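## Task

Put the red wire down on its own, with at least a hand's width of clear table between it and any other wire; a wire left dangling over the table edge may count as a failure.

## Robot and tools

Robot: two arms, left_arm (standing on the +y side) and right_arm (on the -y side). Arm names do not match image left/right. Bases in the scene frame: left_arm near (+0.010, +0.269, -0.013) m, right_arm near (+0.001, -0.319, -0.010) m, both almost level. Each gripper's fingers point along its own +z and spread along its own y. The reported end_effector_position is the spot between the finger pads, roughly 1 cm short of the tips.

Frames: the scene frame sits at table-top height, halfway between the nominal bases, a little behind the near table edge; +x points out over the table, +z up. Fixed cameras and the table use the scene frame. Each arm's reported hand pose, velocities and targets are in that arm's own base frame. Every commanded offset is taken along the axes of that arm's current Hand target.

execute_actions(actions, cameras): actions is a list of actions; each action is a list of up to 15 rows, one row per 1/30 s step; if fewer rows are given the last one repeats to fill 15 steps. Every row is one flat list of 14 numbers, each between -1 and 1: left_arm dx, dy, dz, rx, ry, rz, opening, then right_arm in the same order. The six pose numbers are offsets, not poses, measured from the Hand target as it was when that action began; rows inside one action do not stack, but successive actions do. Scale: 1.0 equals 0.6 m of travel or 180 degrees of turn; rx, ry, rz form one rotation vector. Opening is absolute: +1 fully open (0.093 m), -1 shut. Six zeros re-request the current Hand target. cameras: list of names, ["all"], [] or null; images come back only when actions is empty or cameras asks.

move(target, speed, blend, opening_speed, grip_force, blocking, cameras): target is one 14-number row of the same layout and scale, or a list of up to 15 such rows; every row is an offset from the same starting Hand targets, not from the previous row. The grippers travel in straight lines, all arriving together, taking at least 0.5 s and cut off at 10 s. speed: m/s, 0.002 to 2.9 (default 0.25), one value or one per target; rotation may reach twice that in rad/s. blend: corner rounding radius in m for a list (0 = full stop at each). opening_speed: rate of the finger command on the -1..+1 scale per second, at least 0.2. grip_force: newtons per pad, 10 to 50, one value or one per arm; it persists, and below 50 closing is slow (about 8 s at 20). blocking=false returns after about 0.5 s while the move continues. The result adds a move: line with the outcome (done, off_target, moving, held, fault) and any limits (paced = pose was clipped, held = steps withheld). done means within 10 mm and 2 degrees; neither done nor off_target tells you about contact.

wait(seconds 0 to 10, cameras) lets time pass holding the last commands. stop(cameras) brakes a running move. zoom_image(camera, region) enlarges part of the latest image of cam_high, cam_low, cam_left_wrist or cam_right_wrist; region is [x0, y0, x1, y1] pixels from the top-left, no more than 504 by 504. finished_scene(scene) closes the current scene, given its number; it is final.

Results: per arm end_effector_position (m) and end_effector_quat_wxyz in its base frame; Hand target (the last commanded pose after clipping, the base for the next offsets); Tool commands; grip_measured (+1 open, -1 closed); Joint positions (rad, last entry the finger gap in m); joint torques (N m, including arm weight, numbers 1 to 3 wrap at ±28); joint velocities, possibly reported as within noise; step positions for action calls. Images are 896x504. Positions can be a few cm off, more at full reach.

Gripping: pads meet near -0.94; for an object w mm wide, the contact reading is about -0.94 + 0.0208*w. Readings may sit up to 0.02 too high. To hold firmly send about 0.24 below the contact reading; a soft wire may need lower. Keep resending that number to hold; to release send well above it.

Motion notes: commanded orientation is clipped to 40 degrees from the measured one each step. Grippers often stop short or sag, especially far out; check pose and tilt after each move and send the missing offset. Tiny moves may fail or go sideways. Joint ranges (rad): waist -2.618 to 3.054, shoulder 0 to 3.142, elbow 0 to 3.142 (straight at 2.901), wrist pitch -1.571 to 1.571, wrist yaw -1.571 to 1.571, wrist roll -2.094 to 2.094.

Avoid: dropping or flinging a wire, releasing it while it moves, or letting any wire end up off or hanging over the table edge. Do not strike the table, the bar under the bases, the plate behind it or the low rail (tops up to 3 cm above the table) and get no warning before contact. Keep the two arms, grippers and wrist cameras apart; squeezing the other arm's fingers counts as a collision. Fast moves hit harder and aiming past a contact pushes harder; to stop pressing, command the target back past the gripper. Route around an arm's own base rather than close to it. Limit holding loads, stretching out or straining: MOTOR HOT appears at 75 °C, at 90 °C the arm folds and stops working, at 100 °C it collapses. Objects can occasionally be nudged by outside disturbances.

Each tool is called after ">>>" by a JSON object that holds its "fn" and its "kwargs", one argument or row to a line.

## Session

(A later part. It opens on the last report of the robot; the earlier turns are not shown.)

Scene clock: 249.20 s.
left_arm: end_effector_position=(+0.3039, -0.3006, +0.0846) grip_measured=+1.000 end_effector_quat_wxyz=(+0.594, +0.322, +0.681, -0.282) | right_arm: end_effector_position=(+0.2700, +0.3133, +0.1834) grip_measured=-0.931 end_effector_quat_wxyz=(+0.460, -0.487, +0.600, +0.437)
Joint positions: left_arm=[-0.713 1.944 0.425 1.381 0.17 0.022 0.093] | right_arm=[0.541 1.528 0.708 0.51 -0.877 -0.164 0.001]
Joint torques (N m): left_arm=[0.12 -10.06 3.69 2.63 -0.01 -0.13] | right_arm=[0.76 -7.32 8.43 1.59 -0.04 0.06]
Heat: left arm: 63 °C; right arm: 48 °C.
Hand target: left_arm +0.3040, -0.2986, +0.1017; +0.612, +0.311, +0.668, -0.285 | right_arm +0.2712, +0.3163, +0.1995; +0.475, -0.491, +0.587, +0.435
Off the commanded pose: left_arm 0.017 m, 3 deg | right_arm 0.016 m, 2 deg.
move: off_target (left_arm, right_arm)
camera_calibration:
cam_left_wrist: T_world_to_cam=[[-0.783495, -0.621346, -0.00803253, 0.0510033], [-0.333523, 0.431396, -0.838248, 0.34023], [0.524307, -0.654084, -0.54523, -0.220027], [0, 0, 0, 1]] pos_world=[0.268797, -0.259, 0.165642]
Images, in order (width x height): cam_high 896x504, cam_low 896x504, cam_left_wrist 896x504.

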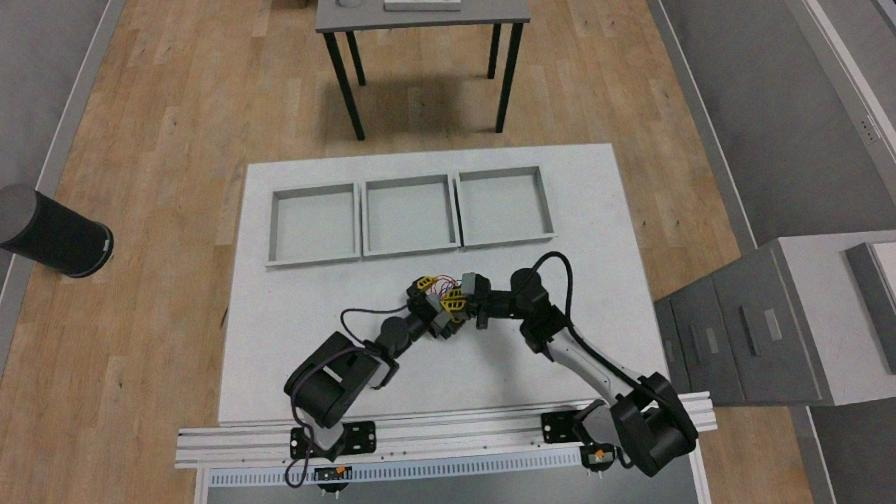

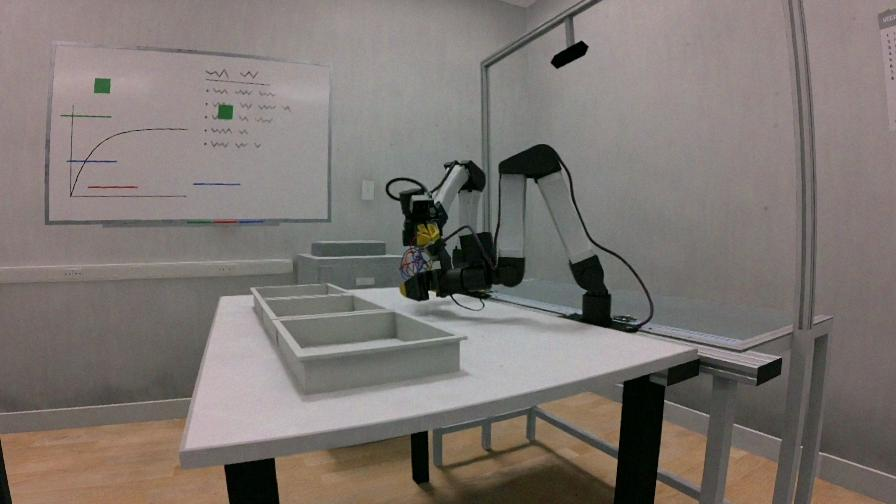

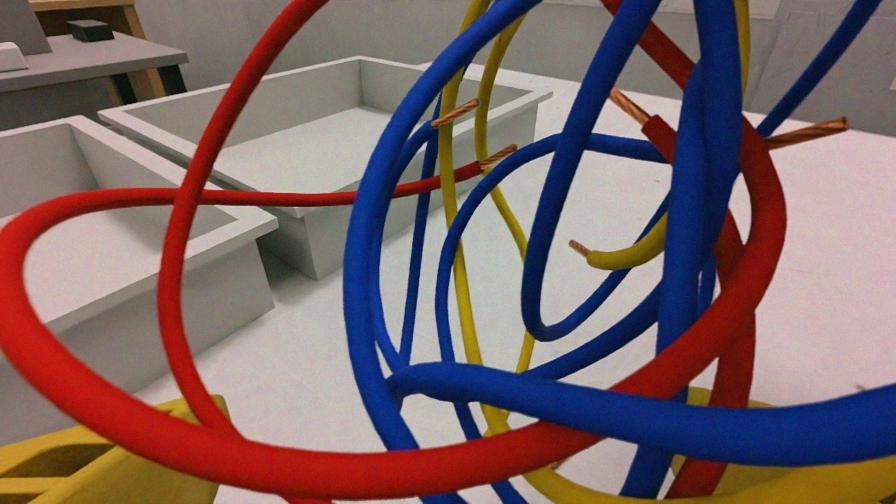

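>>> {"fn": "move", "kwargs": {
  "target": [
    [0.025, 0, 0, 0, 0, 0, 1.0, 0, 0, 0, 0, 0, 0, -0.936209],
    [0.02, 0, -0.072, 0, 0, 0, 1.0, 0, 0, 0, 0, 0, 0, -0.936209]
  ],
  "cameras": ["cam_left_wrist", "cam_low", "cam_high"],
  "speed": 0.08,
  "blend": 0.01
}}

>>> {"fn": "zoom_image", "kwargs": {
  "camera": "cam_low",
  "region": [370, 220, 470, 320]
}}

>>> {"fn": "zoom_image", "kwargs": {
  "camera": "cam_high",
  "region": [390, 250, 490, 350]
}}

Scene clock: 266.57 s.
left_arm: end_effector_position=(+0.2734, -0.2640, +0.0609) grip_measured=+1.000 end_effector_quat_wxyz=(+0.567, +0.323, +0.708, -0.271) | right_arm: end_effector_position=(+0.2692, +0.3134, +0.1820) grip_measured=-0.931 end_effector_quat_wxyz=(+0.456, -0.487, +0.602, +0.438)
Joint positions: left_arm=[-0.688 1.916 0.246 1.455 0.181 0.022 0.093] | right_arm=[0.543 1.528 0.708 0.502 -0.877 -0.164 0.001]
Joint torques (N m): left_arm=[0.61 -7.98 2.8 3.46 0.14 -0.07] | right_arm=[0.73 -7.25 8.68 1.7 -0.07 0.06]
Heat: left arm: 61 °C; right arm: 49 °C.
Hand target: left_arm +0.2757, -0.2648, +0.0935; +0.612, +0.311, +0.668, -0.285 | right_arm +0.2712, +0.3163, +0.1995; +0.475, -0.491, +0.587, +0.435
Off the commanded pose: left_arm 0.033 m, 7 deg | right_arm 0.018 m, 3 deg.
move: off_target (left_arm, right_arm); blend cut to 0.0073 m at target 1
camera_calibration:
cam_left_wrist: T_world_to_cam=[[-0.774487, -0.63253, 0.0086602, 0.0431646], [-0.389123, 0.465571, -0.794875, 0.316085], [0.498751, -0.618991, -0.606711, -0.172969], [0, 0, 0, 1]] pos_world=[0.242695, -0.226924, 0.145932]
Images, in order (width x height): cam_high 896x504, cam_low 896x504, cam_left_wrist 896x504.

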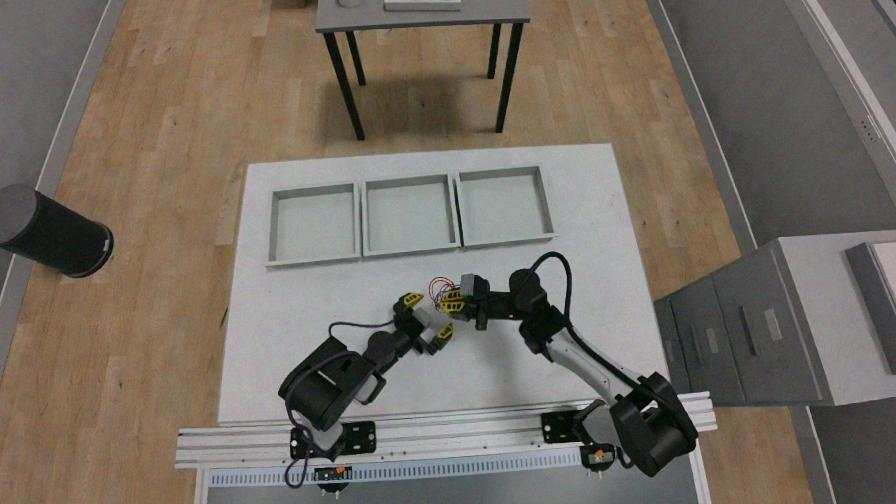

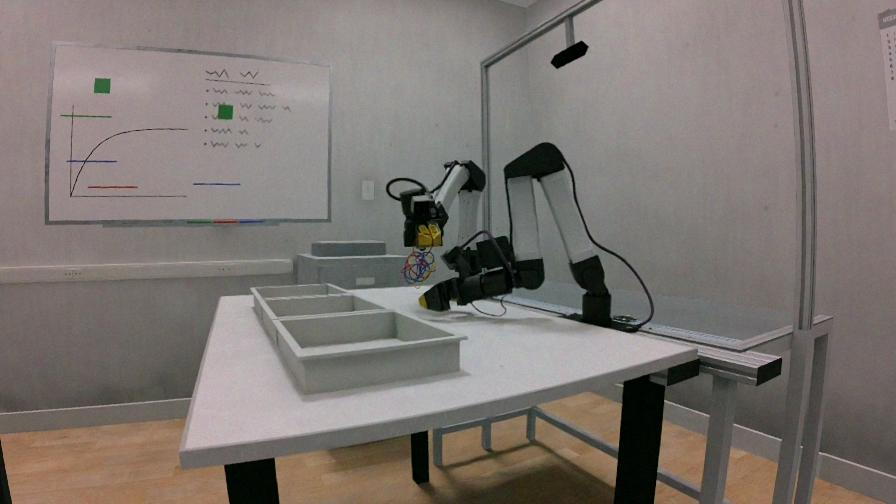

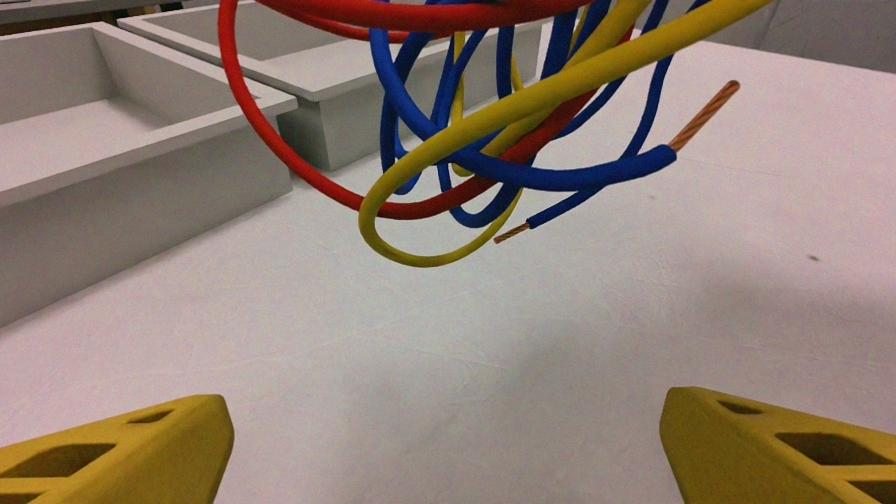

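Scaled by 5.040 from the camera's 896x504 image, which has a finer 1280x720 frame.

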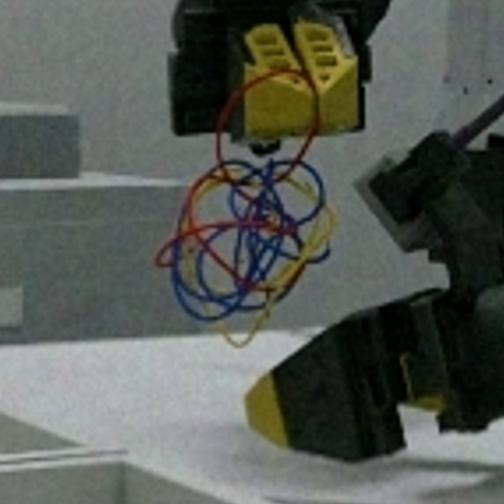

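Scaled by 5.040 from the camera's 896x504 image, which has a finer 1280x720 frame.

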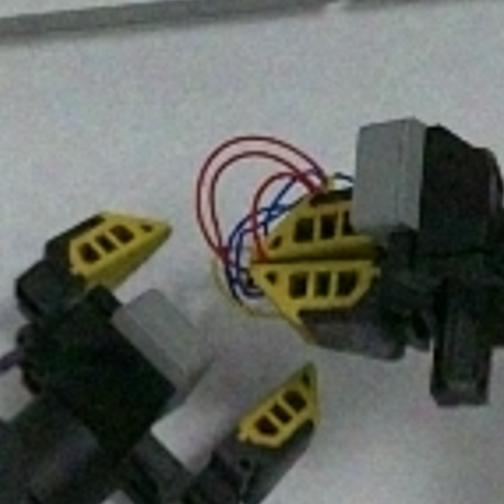

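>>> {"fn": "zoom_image", "kwargs": {
  "camera": "cam_left_wrist",
  "region": [200, 0, 760, 300]
}}

Region (200, 0, 760, 300) is 560x300 pixels. A region can be at most 504 by 504 pixels.

>>> {"fn": "zoom_image", "kwargs": {
  "camera": "cam_left_wrist",
  "region": [300, 0, 780, 300]
}}

Scaled by 1.050 from the camera's 896x504 image, which has a finer 1280x720 frame.

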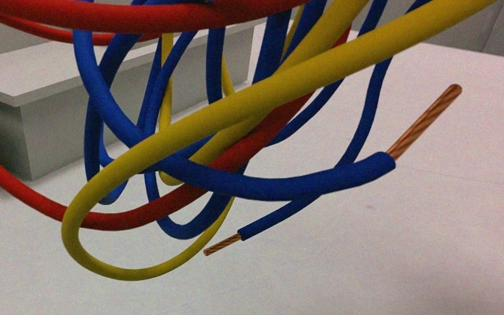

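>>> {"fn": "move", "kwargs": {
  "target": [
    [0, 0, -0.2, 0, 0, 0, 1.0, 0, 0, 0, 0, 0, 0, -0.936209],
    [-0.191, 0.016, -0.232, 0, 0, 0, 1.0, 0, 0, 0, 0, 0, 0, -0.936209]
  ],
  "cameras": ["cam_left_wrist"],
  "speed": 0.2,
  "blend": 0.02
}}

Scene clock: 354.90 s.
left_arm: end_effector_position=(+0.1983, -0.1597, +0.1980) grip_measured=+1.000 end_effector_quat_wxyz=(+0.591, +0.305, +0.686, -0.295) | right_arm: end_effector_position=(+0.2692, +0.3134, +0.1820) grip_measured=-0.931 end_effector_quat_wxyz=(+0.456, -0.487, +0.602, +0.438)
Joint positions: left_arm=[-0.322 0.361 0.216 -0.007 0.555 0.035 0.093] | right_arm=[0.543 1.528 0.708 0.502 -0.877 -0.164 0.001]
Joint torques (N m): left_arm=[-0.13 1.4 13.56 2.32 -0.03 0.15] | right_arm=[0.7 -7.56 8.9 1.71 -0.09 0.01]
Heat: left arm: 73 °C; right arm: 50 °C.
Hand target: left_arm +0.2003, -0.1601, +0.2199; +0.612, +0.311, +0.668, -0.285 | right_arm +0.2712, +0.3163, +0.1995; +0.475, -0.491, +0.587, +0.435
Off the commanded pose: left_arm 0.022 m, 3 deg | right_arm 0.018 m, 3 deg.
move: off_target (left_arm, right_arm)
camera_calibration:
cam_left_wrist: T_world_to_cam=[[-0.778168, -0.627085, 0.0349071, 0.0461941], [-0.360565, 0.400546, -0.842351, 0.340674], [0.514244, -0.668077, -0.537797, -0.0123573], [0, 0, 0, 1]] pos_world=[0.165137, -0.115744, 0.278709]
Images, in order (width x height): cam_left_wrist 896x504.

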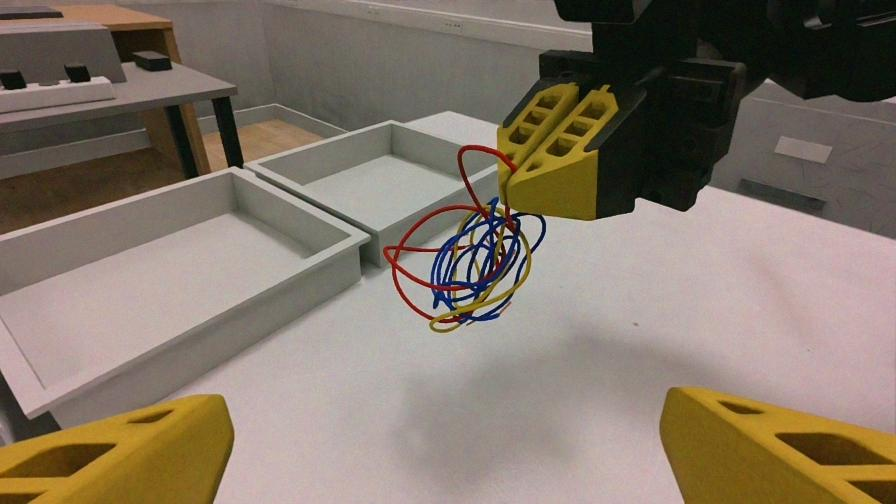

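>>> {"fn": "move", "kwargs": {
  "target": [
    [0, 0, 0, 0, 0, 0, 1.0, 0.1313, -0.0059, 0.0228, 0, 0, 0, -0.936209],
    [-0.1057, 0.0815, 0.2562, -0.2046, 0.4395, -0.2233, 1.0, 0.1887, -0.0152, -0.0175, 0, 0, 0, -0.936209]
  ],
  "cameras": ["all"],
  "speed": [0.15, 0.25],
  "blend": 0.02
}}

>>> {"fn": "zoom_image", "kwargs": {
  "camera": "cam_left_wrist",
  "region": [200, 0, 700, 504]
}}

Scene clock: 370.80 s.
left_arm: end_effector_position=(+0.3364, -0.2481, +0.2627) grip_measured=+1.000 end_effector_quat_wxyz=(+0.138, +0.011, +0.986, -0.091) | right_arm: end_effector_position=(+0.2698, +0.2893, +0.0906) grip_measured=-0.931 end_effector_quat_wxyz=(+0.468, -0.489, +0.592, +0.438)
Joint positions: left_arm=[-0.642 1.989 2.324 -1.573 -0.015 -0.617 0.093] | right_arm=[0.466 1.847 0.513 1.019 -0.953 -0.198 0.001]
Joint torques (N m): left_arm=[0.55 -8.54 10.09 1.08 0.11 -0.15] | right_arm=[-1.1 -5.41 4.12 1.83 -0.18 -0.1]
Heat: left arm: 67 °C; right arm: 49 °C.
Hand target: left_arm +0.3399, -0.2501, +0.2695; +0.000, +0.000, +1.000, +0.000 | right_arm +0.2713, +0.2863, +0.0895; +0.475, -0.491, +0.587, +0.435
Off the commanded pose: left_arm 0.008 m, 19 deg | right_arm 0.004 m, 1 deg.
joint sent to its limit (left arm) — joint 4 (wrist pitch), lower limit. The joint targets are off in orientation, not in position.
move: off_target (left_arm)
camera_calibration:
cam_left_wrist: T_world_to_cam=[[-0.0614048, -0.9803, 0.187729, -0.273008], [-0.984254, 0.0907051, 0.15171, 0.352161], [-0.165749, -0.175457, -0.970434, 0.356993], [0, 0, 0, 1]] pos_world=[0.389023, -0.236936, 0.344263]
cam_right_wrist: T_world_to_cam=[[0.989082, -0.127622, -0.0736848, -0.222731], [-0.131902, -0.543698, -0.828851, 0.311034], [0.0657173, 0.829521, -0.554596, -0.121112], [0, 0, 0, 1]] pos_world=[0.269284, 0.241148, 0.174221]

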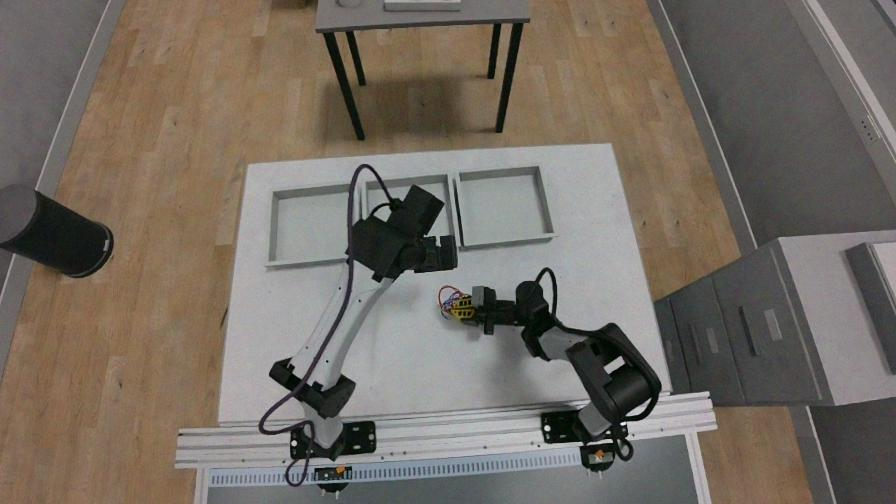

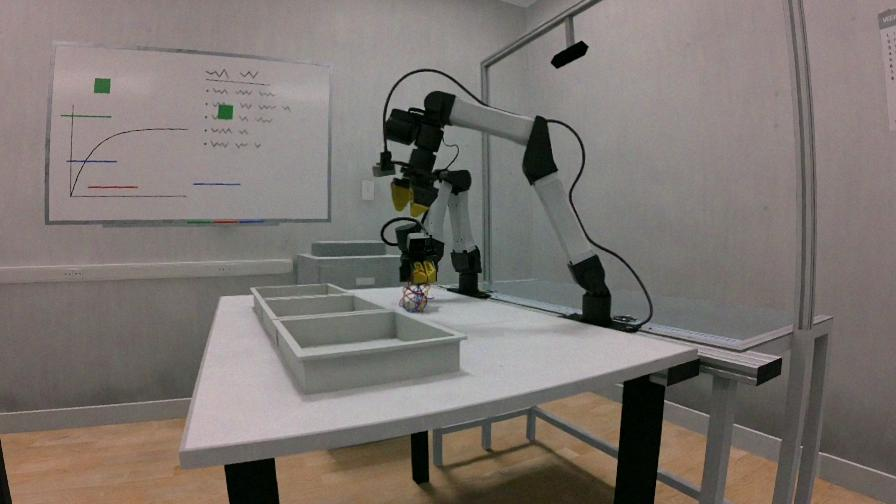

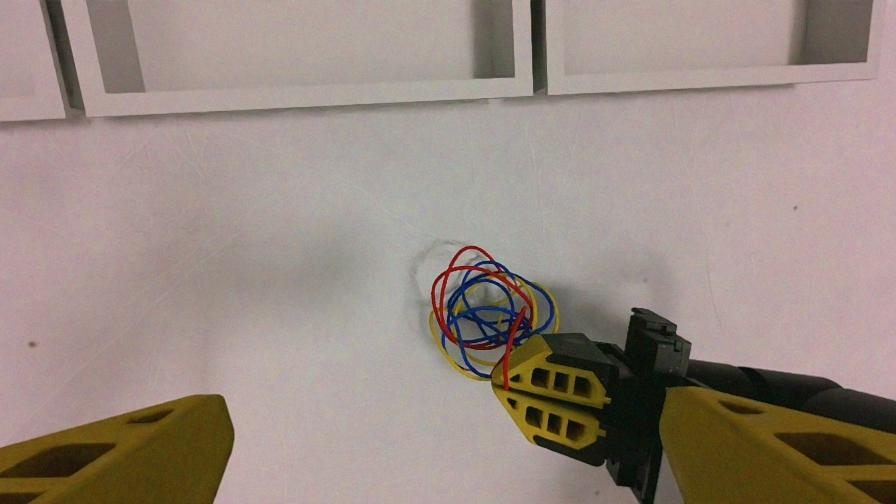

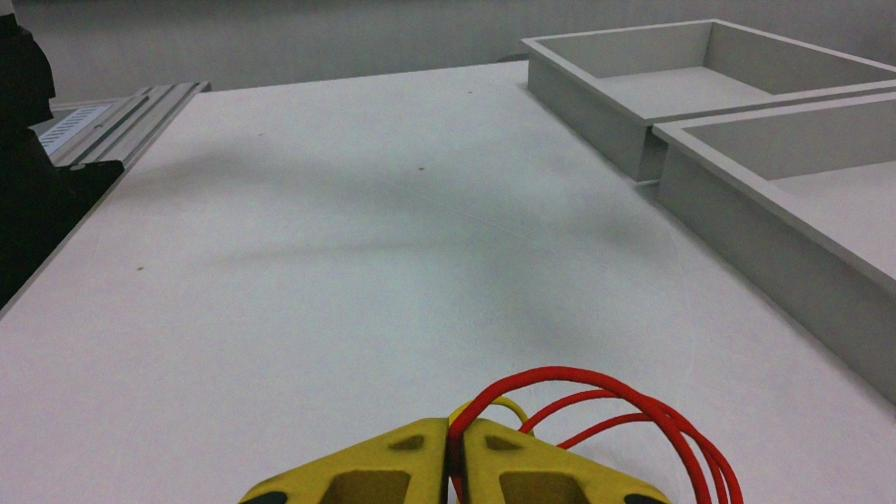

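Scaled by 1.000.

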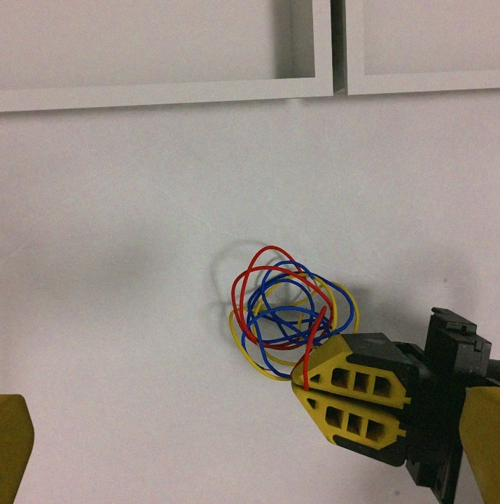

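>>> {"fn": "zoom_image", "kwargs": {
  "camera": "cam_left_wrist",
  "region": [410, 230, 590, 400]
}}

Scaled by 2.800 from the camera's 896x504 image, which has a finer 1280x720 frame.

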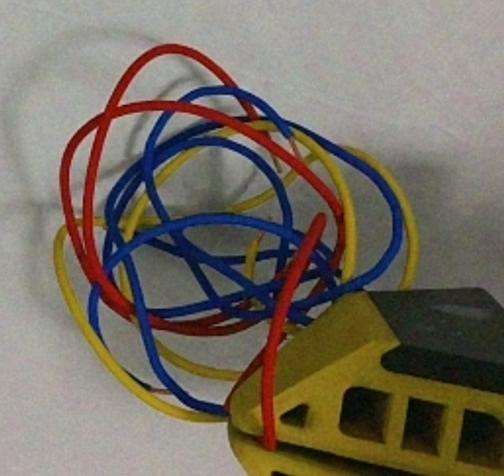

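>>> {"fn": "move", "kwargs": {
  "target": [
    [0, 0, 0, 0, 0, 0, 1.0, 0.0495, -0.0022, 0.0086, 0, 0, 0, -0.936],
    [0, 0, 0, 0, 0, 0, 1.0, 0.0495, -0.0022, 0.0086, 0, 0, 0, -0.6]
  ],
  "cameras": ["cam_left_wrist", "cam_low", "cam_right_wrist"],
  "speed": 0.1,
  "opening_speed": 0.5
}}

>>> {"fn": "zoom_image", "kwargs": {
  "camera": "cam_left_wrist",
  "region": [400, 220, 600, 420]
}}

Scene clock: 438.67 s.
left_arm: end_effector_position=(+0.3362, -0.2483, +0.2627) grip_measured=+1.000 end_effector_quat_wxyz=(+0.137, +0.010, +0.986, -0.092) | right_arm: end_effector_position=(+0.2709, +0.2908, +0.0666) grip_measured=-0.601 end_effector_quat_wxyz=(+0.480, -0.496, +0.578, +0.436)
Joint positions: left_arm=[-0.642 1.989 2.324 -1.574 -0.014 -0.619 0.093] | right_arm=[0.466 1.999 0.509 1.207 -0.962 -0.206 0.016]
Joint torques (N m): left_arm=[0.7 -8.34 10.21 1.15 0.08 -0.14] | right_arm=[-0.79 -5.27 3.21 1.65 -0.09 0.03]
Heat: left arm: 56 °C; right arm: 46 °C.
Hand target: left_arm +0.3398, -0.2500, +0.2695; +0.000, +0.000, +1.000, +0.000 | right_arm +0.2712, +0.2863, +0.0592; +0.475, -0.491, +0.587, +0.435
Off the commanded pose: left_arm 0.008 m, 19 deg | right_arm 0.009 m, 1 deg.
joint sent to its limit (left arm) — joint 4 (wrist pitch), lower limit. The joint targets are off in orientation, not in position.
move: off_target (left_arm)
camera_calibration:
cam_left_wrist: T_world_to_cam=[[-0.0602345, -0.980114, 0.189073, -0.273864], [-0.984125, 0.0899908, 0.152972, 0.351427], [-0.166945, -0.176858, -0.969975, 0.356854], [0, 0, 0, 1]] pos_world=[0.388927, -0.236931, 0.344161]
cam_right_wrist: T_world_to_cam=[[0.992256, -0.11707, -0.0415092, -0.231447], [-0.0979974, -0.532502, -0.840737, 0.280479], [0.0763217, 0.838294, -0.53985, -0.142146], [0, 0, 0, 1]] pos_world=[0.26799, 0.24142, 0.149464]
Images, in order (width x height): cam_low 896x504, cam_left_wrist 896x504, cam_right_wrist 896x504.

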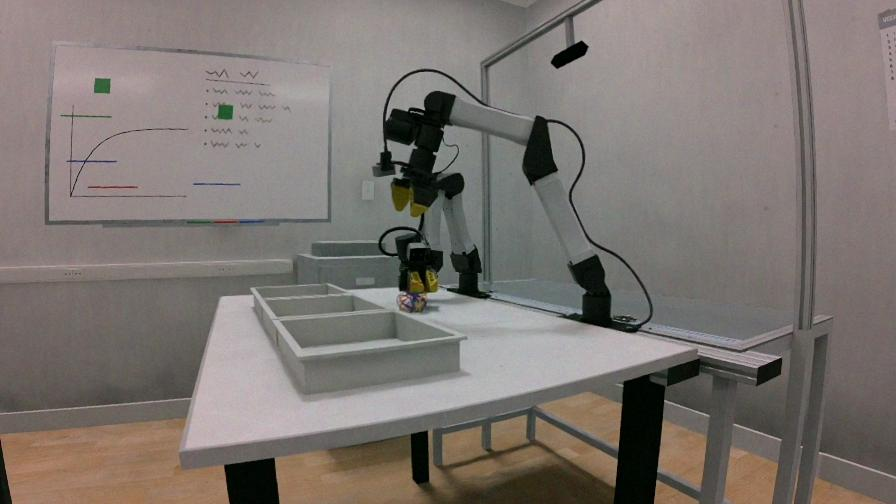

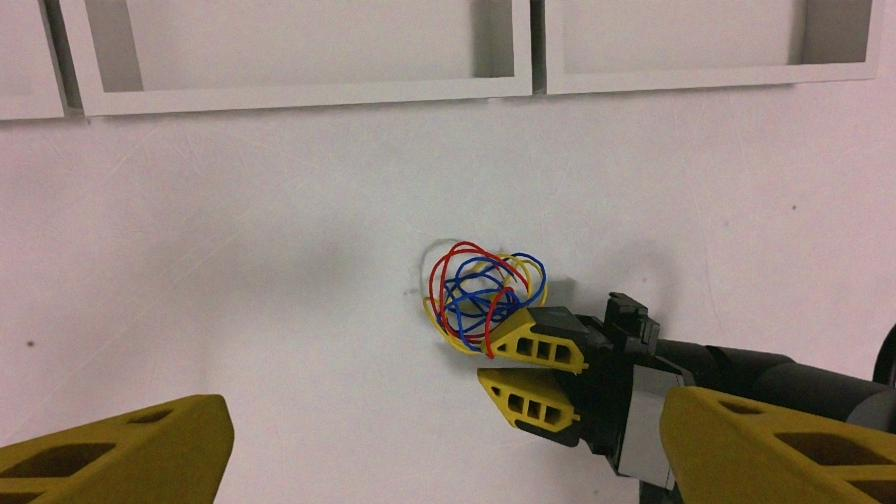

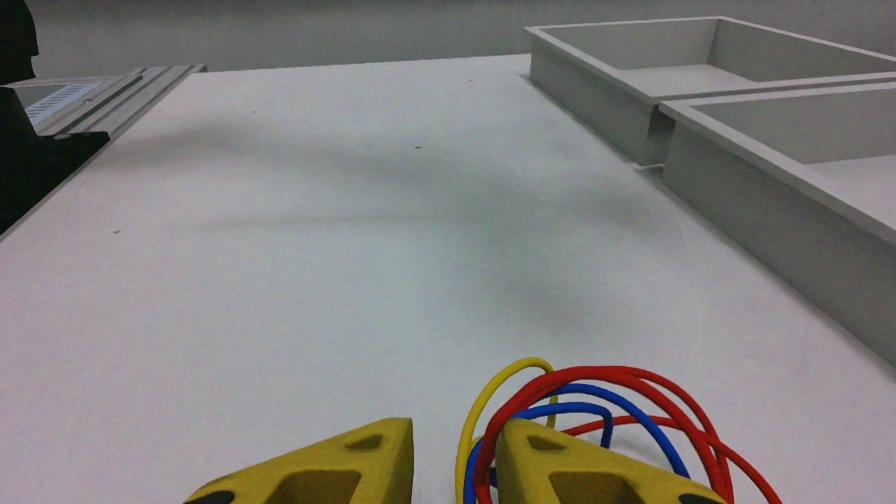

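Scaled by 2.520 from the camera's 896x504 image, which has a finer 1280x720 frame.

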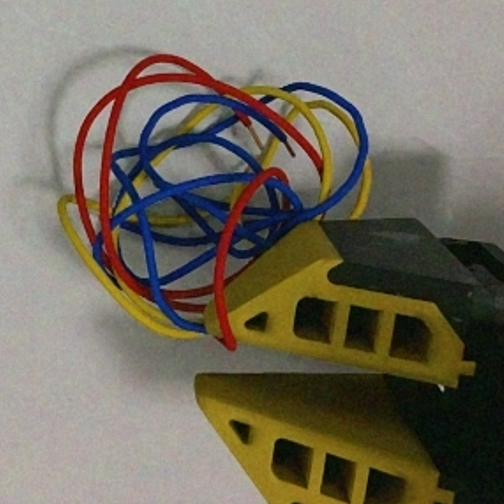

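>>> {"fn": "move", "kwargs": {
  "target": [0, 0, 0, 0, 0, 0, 1.0, 0, 0, -0.25, 0, 0, 0, -0.6],
  "cameras": ["cam_left_wrist", "cam_low", "cam_right_wrist", "cam_high"],
  "speed": 0.12
}}

>>> {"fn": "zoom_image", "kwargs": {
  "camera": "cam_left_wrist",
  "region": [400, 200, 600, 400]
}}

>>> {"fn": "zoom_image", "kwargs": {
  "camera": "cam_low",
  "region": [370, 260, 450, 330]
}}

Scene clock: 447.30 s.
left_arm: end_effector_position=(+0.3362, -0.2483, +0.2627) grip_measured=+1.000 end_effector_quat_wxyz=(+0.137, +0.010, +0.986, -0.092) | right_arm: end_effector_position=(+0.2439, +0.1421, +0.0824) grip_measured=-0.601 end_effector_quat_wxyz=(+0.468, -0.486, +0.591, +0.442)
Joint positions: left_arm=[-0.642 1.989 2.324 -1.574 -0.014 -0.619 0.093] | right_arm=[-0.101 1.681 0.579 -0.321 -1.397 -1.352 0.016]
Joint torques (N m): left_arm=[0.69 -8.44 10.35 1.18 0.11 -0.12] | right_arm=[-0.29 -3.97 6.84 0.47 -0.64 -0.12]
Heat: left arm: 56 °C; right arm: 44 °C.
Hand target: left_arm +0.3398, -0.2500, +0.2695; +0.000, +0.000, +1.000, +0.000 | right_arm +0.2518, +0.1398, +0.0849; +0.475, -0.491, +0.587, +0.435
Off the commanded pose: left_arm 0.008 m, 19 deg | right_arm 0.009 m, 1 deg.
joint sent to its limit (left arm) — joint 4 (wrist pitch), lower limit. The joint targets are off in orientation, not in position.
move: off_target (left_arm)
camera_calibration:
cam_left_wrist: T_world_to_cam=[[-0.0602345, -0.980114, 0.189073, -0.273864], [-0.984125, 0.0899908, 0.152972, 0.351427], [-0.166945, -0.176858, -0.969975, 0.356854], [0, 0, 0, 1]] pos_world=[0.388927, -0.236931, 0.344161]
cam_right_wrist: T_world_to_cam=[[0.988603, -0.126281, -0.081965, -0.21588], [-0.137555, -0.536396, -0.832681, 0.221501], [0.0611858, 0.834465, -0.547653, -0.00188614], [0, 0, 0, 1]] pos_world=[0.244004, 0.0931248, 0.165712]

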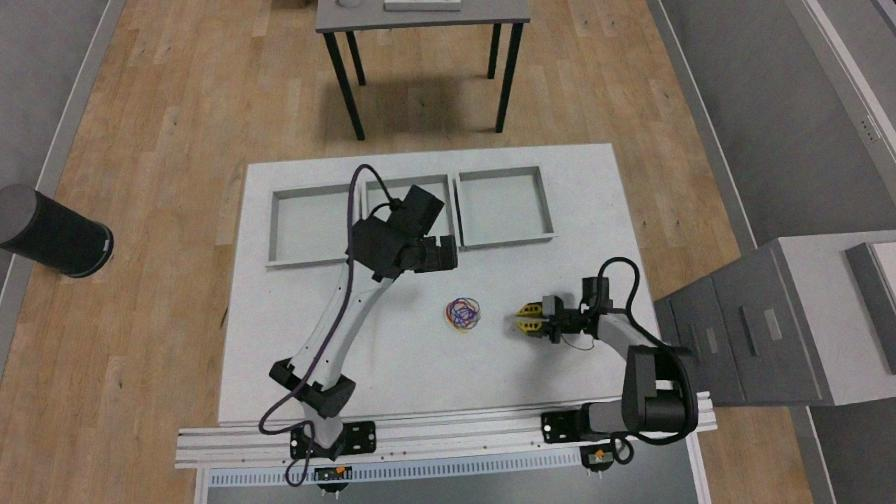

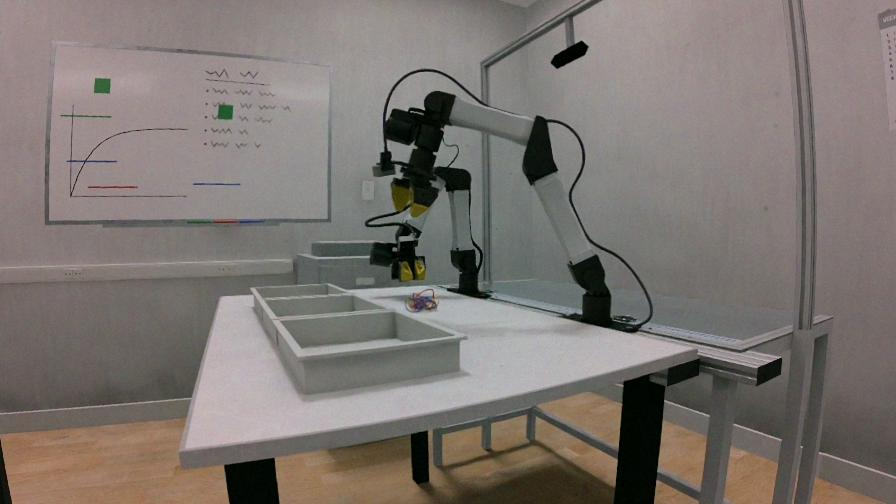

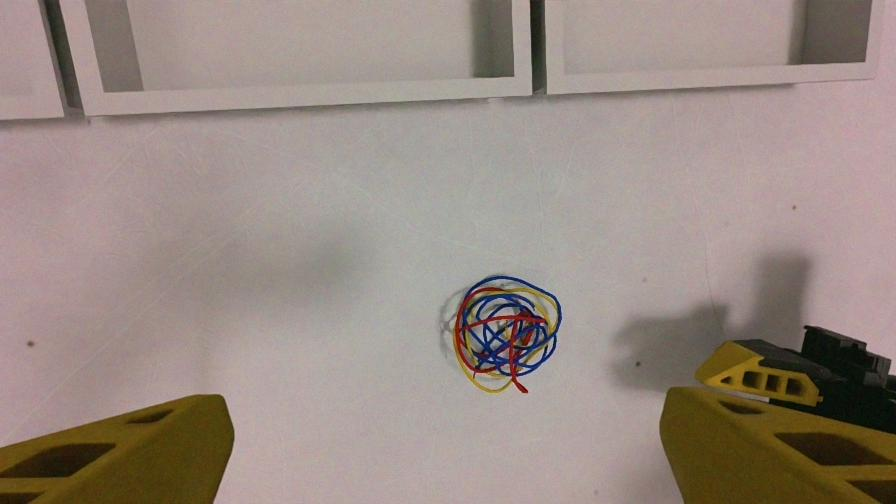

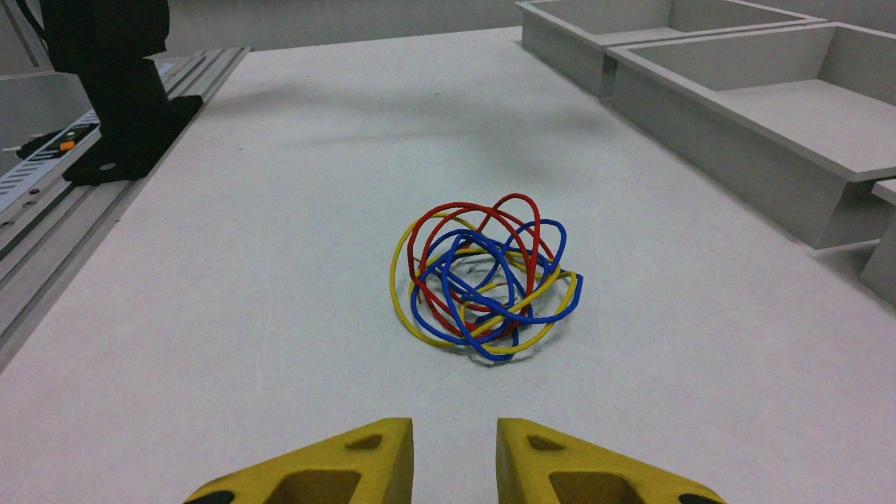

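Scaled by 2.520 from the camera's 896x504 image, which has a finer 1280x720 frame.

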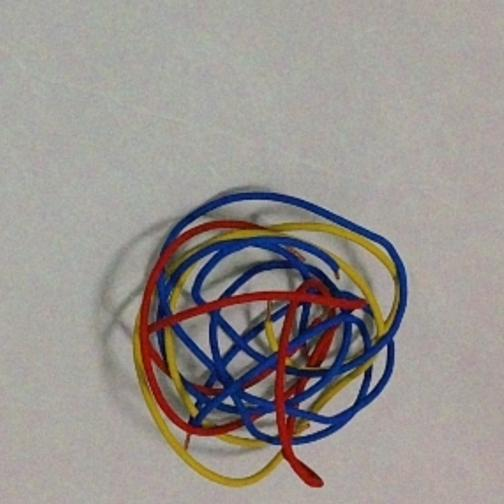

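Scaled by 6.300 from the camera's 896x504 image, which has a finer 1280x720 frame.

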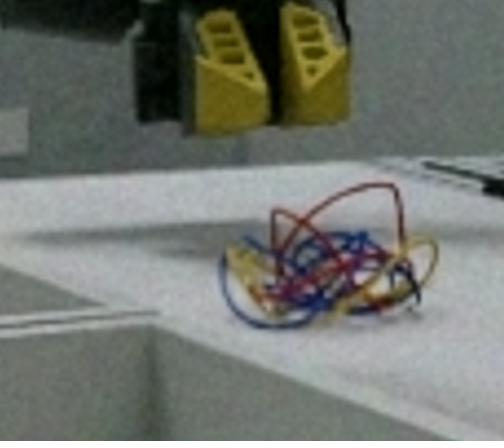

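>>> {"fn": "move", "kwargs": {
  "target": [
    [0.2667, 0, 0.1, 0.0533, -0.3024, 0.1024, 1.0, 0, 0, 0, 0, 0, 0, -0.6],
    [0.273, -0.106, 0.264, 0.0533, -0.3024, 0.1024, 1.0, 0, 0, 0, 0, 0, 0, -0.6]
  ],
  "cameras": ["cam_left_wrist", "cam_low", "cam_right_wrist", "cam_high"],
  "speed": 0.25,
  "blend": 0.03
}}

Scene clock: 518.87 s.
left_arm: end_effector_position=(+0.1750, -0.3157, +0.1127) grip_measured=+1.000 end_effector_quat_wxyz=(+0.447, +0.162, +0.876, -0.082) | right_arm: end_effector_position=(+0.2438, +0.1421, +0.0824) grip_measured=-0.601 end_effector_quat_wxyz=(+0.468, -0.486, +0.591, +0.442)
Joint positions: left_arm=[-1.395 1.492 0.823 -0.286 -0.768 -0.773 0.093] | right_arm=[-0.101 1.681 0.579 -0.322 -1.397 -1.352 0.016]
Joint torques (N m): left_arm=[-0.06 -5.37 6.8 1.72 -0.49 -0.14] | right_arm=[-0.5 -4.01 6.75 0.5 -0.68 -0.06]
Heat: left arm: 56 °C; right arm: 45 °C.
Hand target: left_arm +0.1761, -0.3136, +0.1112; +0.455, +0.154, +0.873, -0.080 | right_arm +0.2516, +0.1398, +0.0849; +0.475, -0.490, +0.587, +0.434
Off the commanded pose: left_arm 0.003 m, 1 deg | right_arm 0.009 m, 1 deg.
move: done
camera_calibration:
cam_left_wrist: T_world_to_cam=[[-0.374322, -0.927294, -0.00285071, -0.227975], [-0.811819, 0.329191, -0.482268, 0.33869], [0.448143, -0.178209, -0.876019, 0.0538379], [0, 0, 0, 1]] pos_world=[0.165492, -0.3133, 0.209853]
cam_right_wrist: T_world_to_cam=[[0.988592, -0.126147, -0.0823002, -0.215823], [-0.137764, -0.536404, -0.832641, 0.2216], [0.0608893, 0.83448, -0.547663, -0.00189741], [0, 0, 0, 1]] pos_world=[0.244005, 0.0932249, 0.165712]

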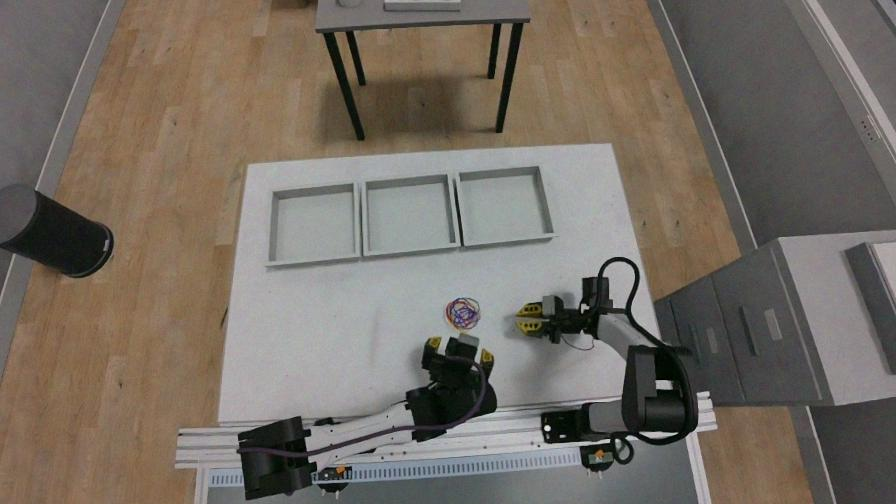

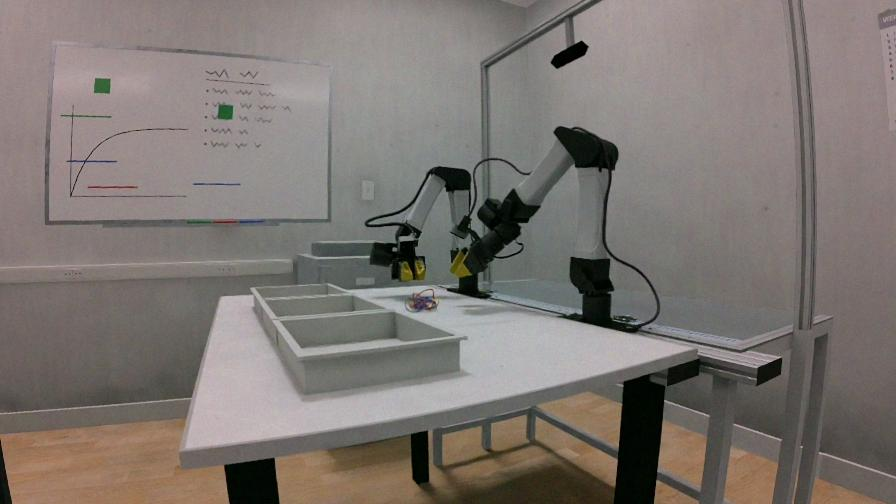

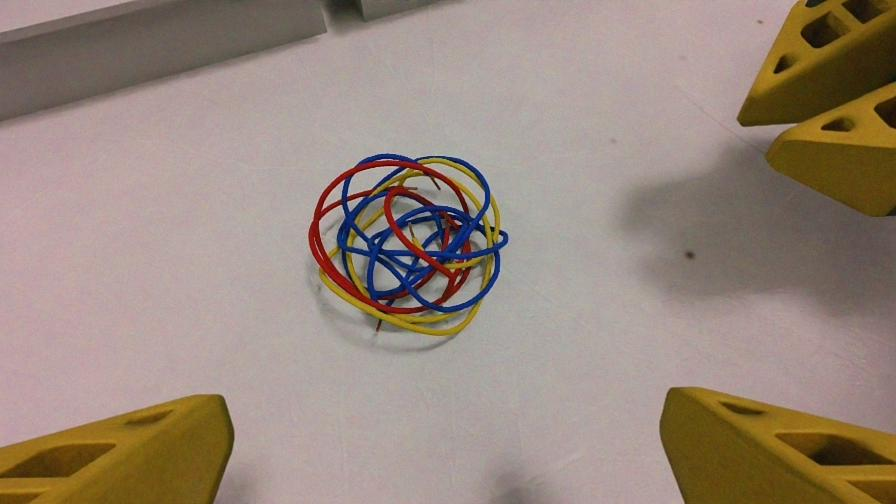

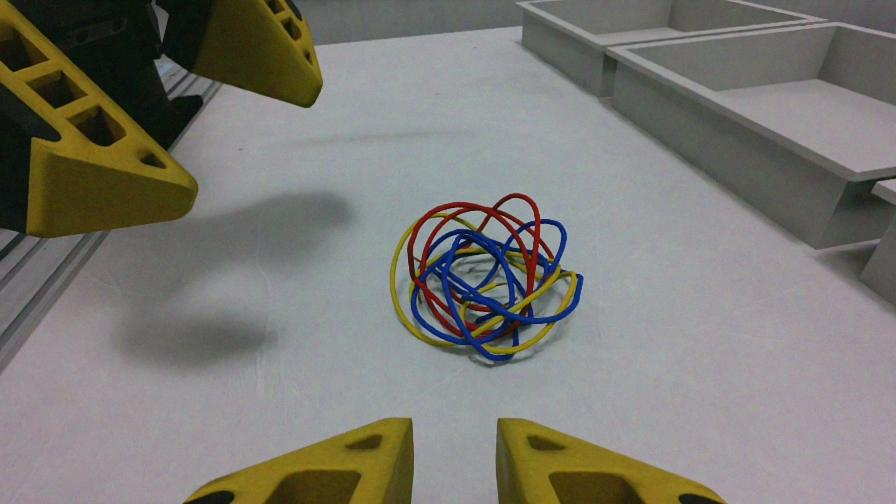

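>>> {"fn": "zoom_image", "kwargs": {
  "camera": "cam_left_wrist",
  "region": [290, 130, 530, 350]
}}

>>> {"fn": "zoom_image", "kwargs": {
  "camera": "cam_right_wrist",
  "region": [370, 170, 610, 380]
}}

Scaled by 2.100 from the camera's 896x504 image, which has a finer 1280x720 frame.

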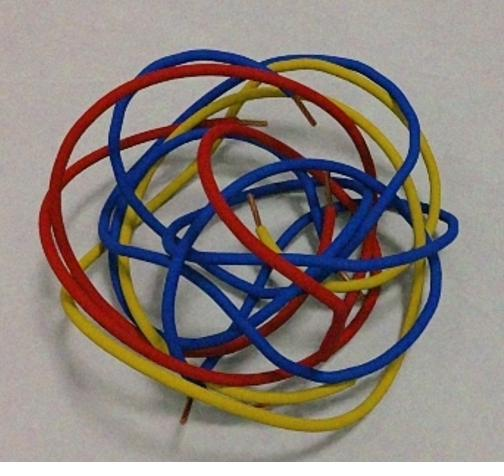

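Scaled by 2.100 from the camera's 896x504 image, which has a finer 1280x720 frame.

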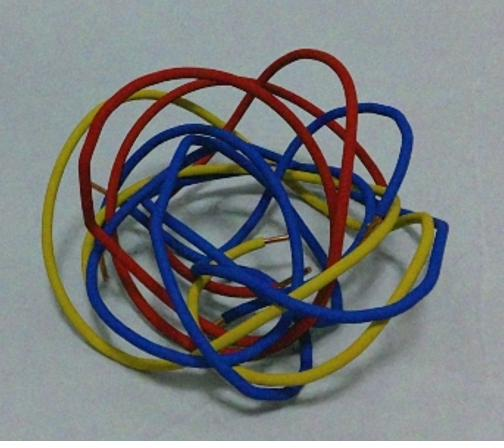

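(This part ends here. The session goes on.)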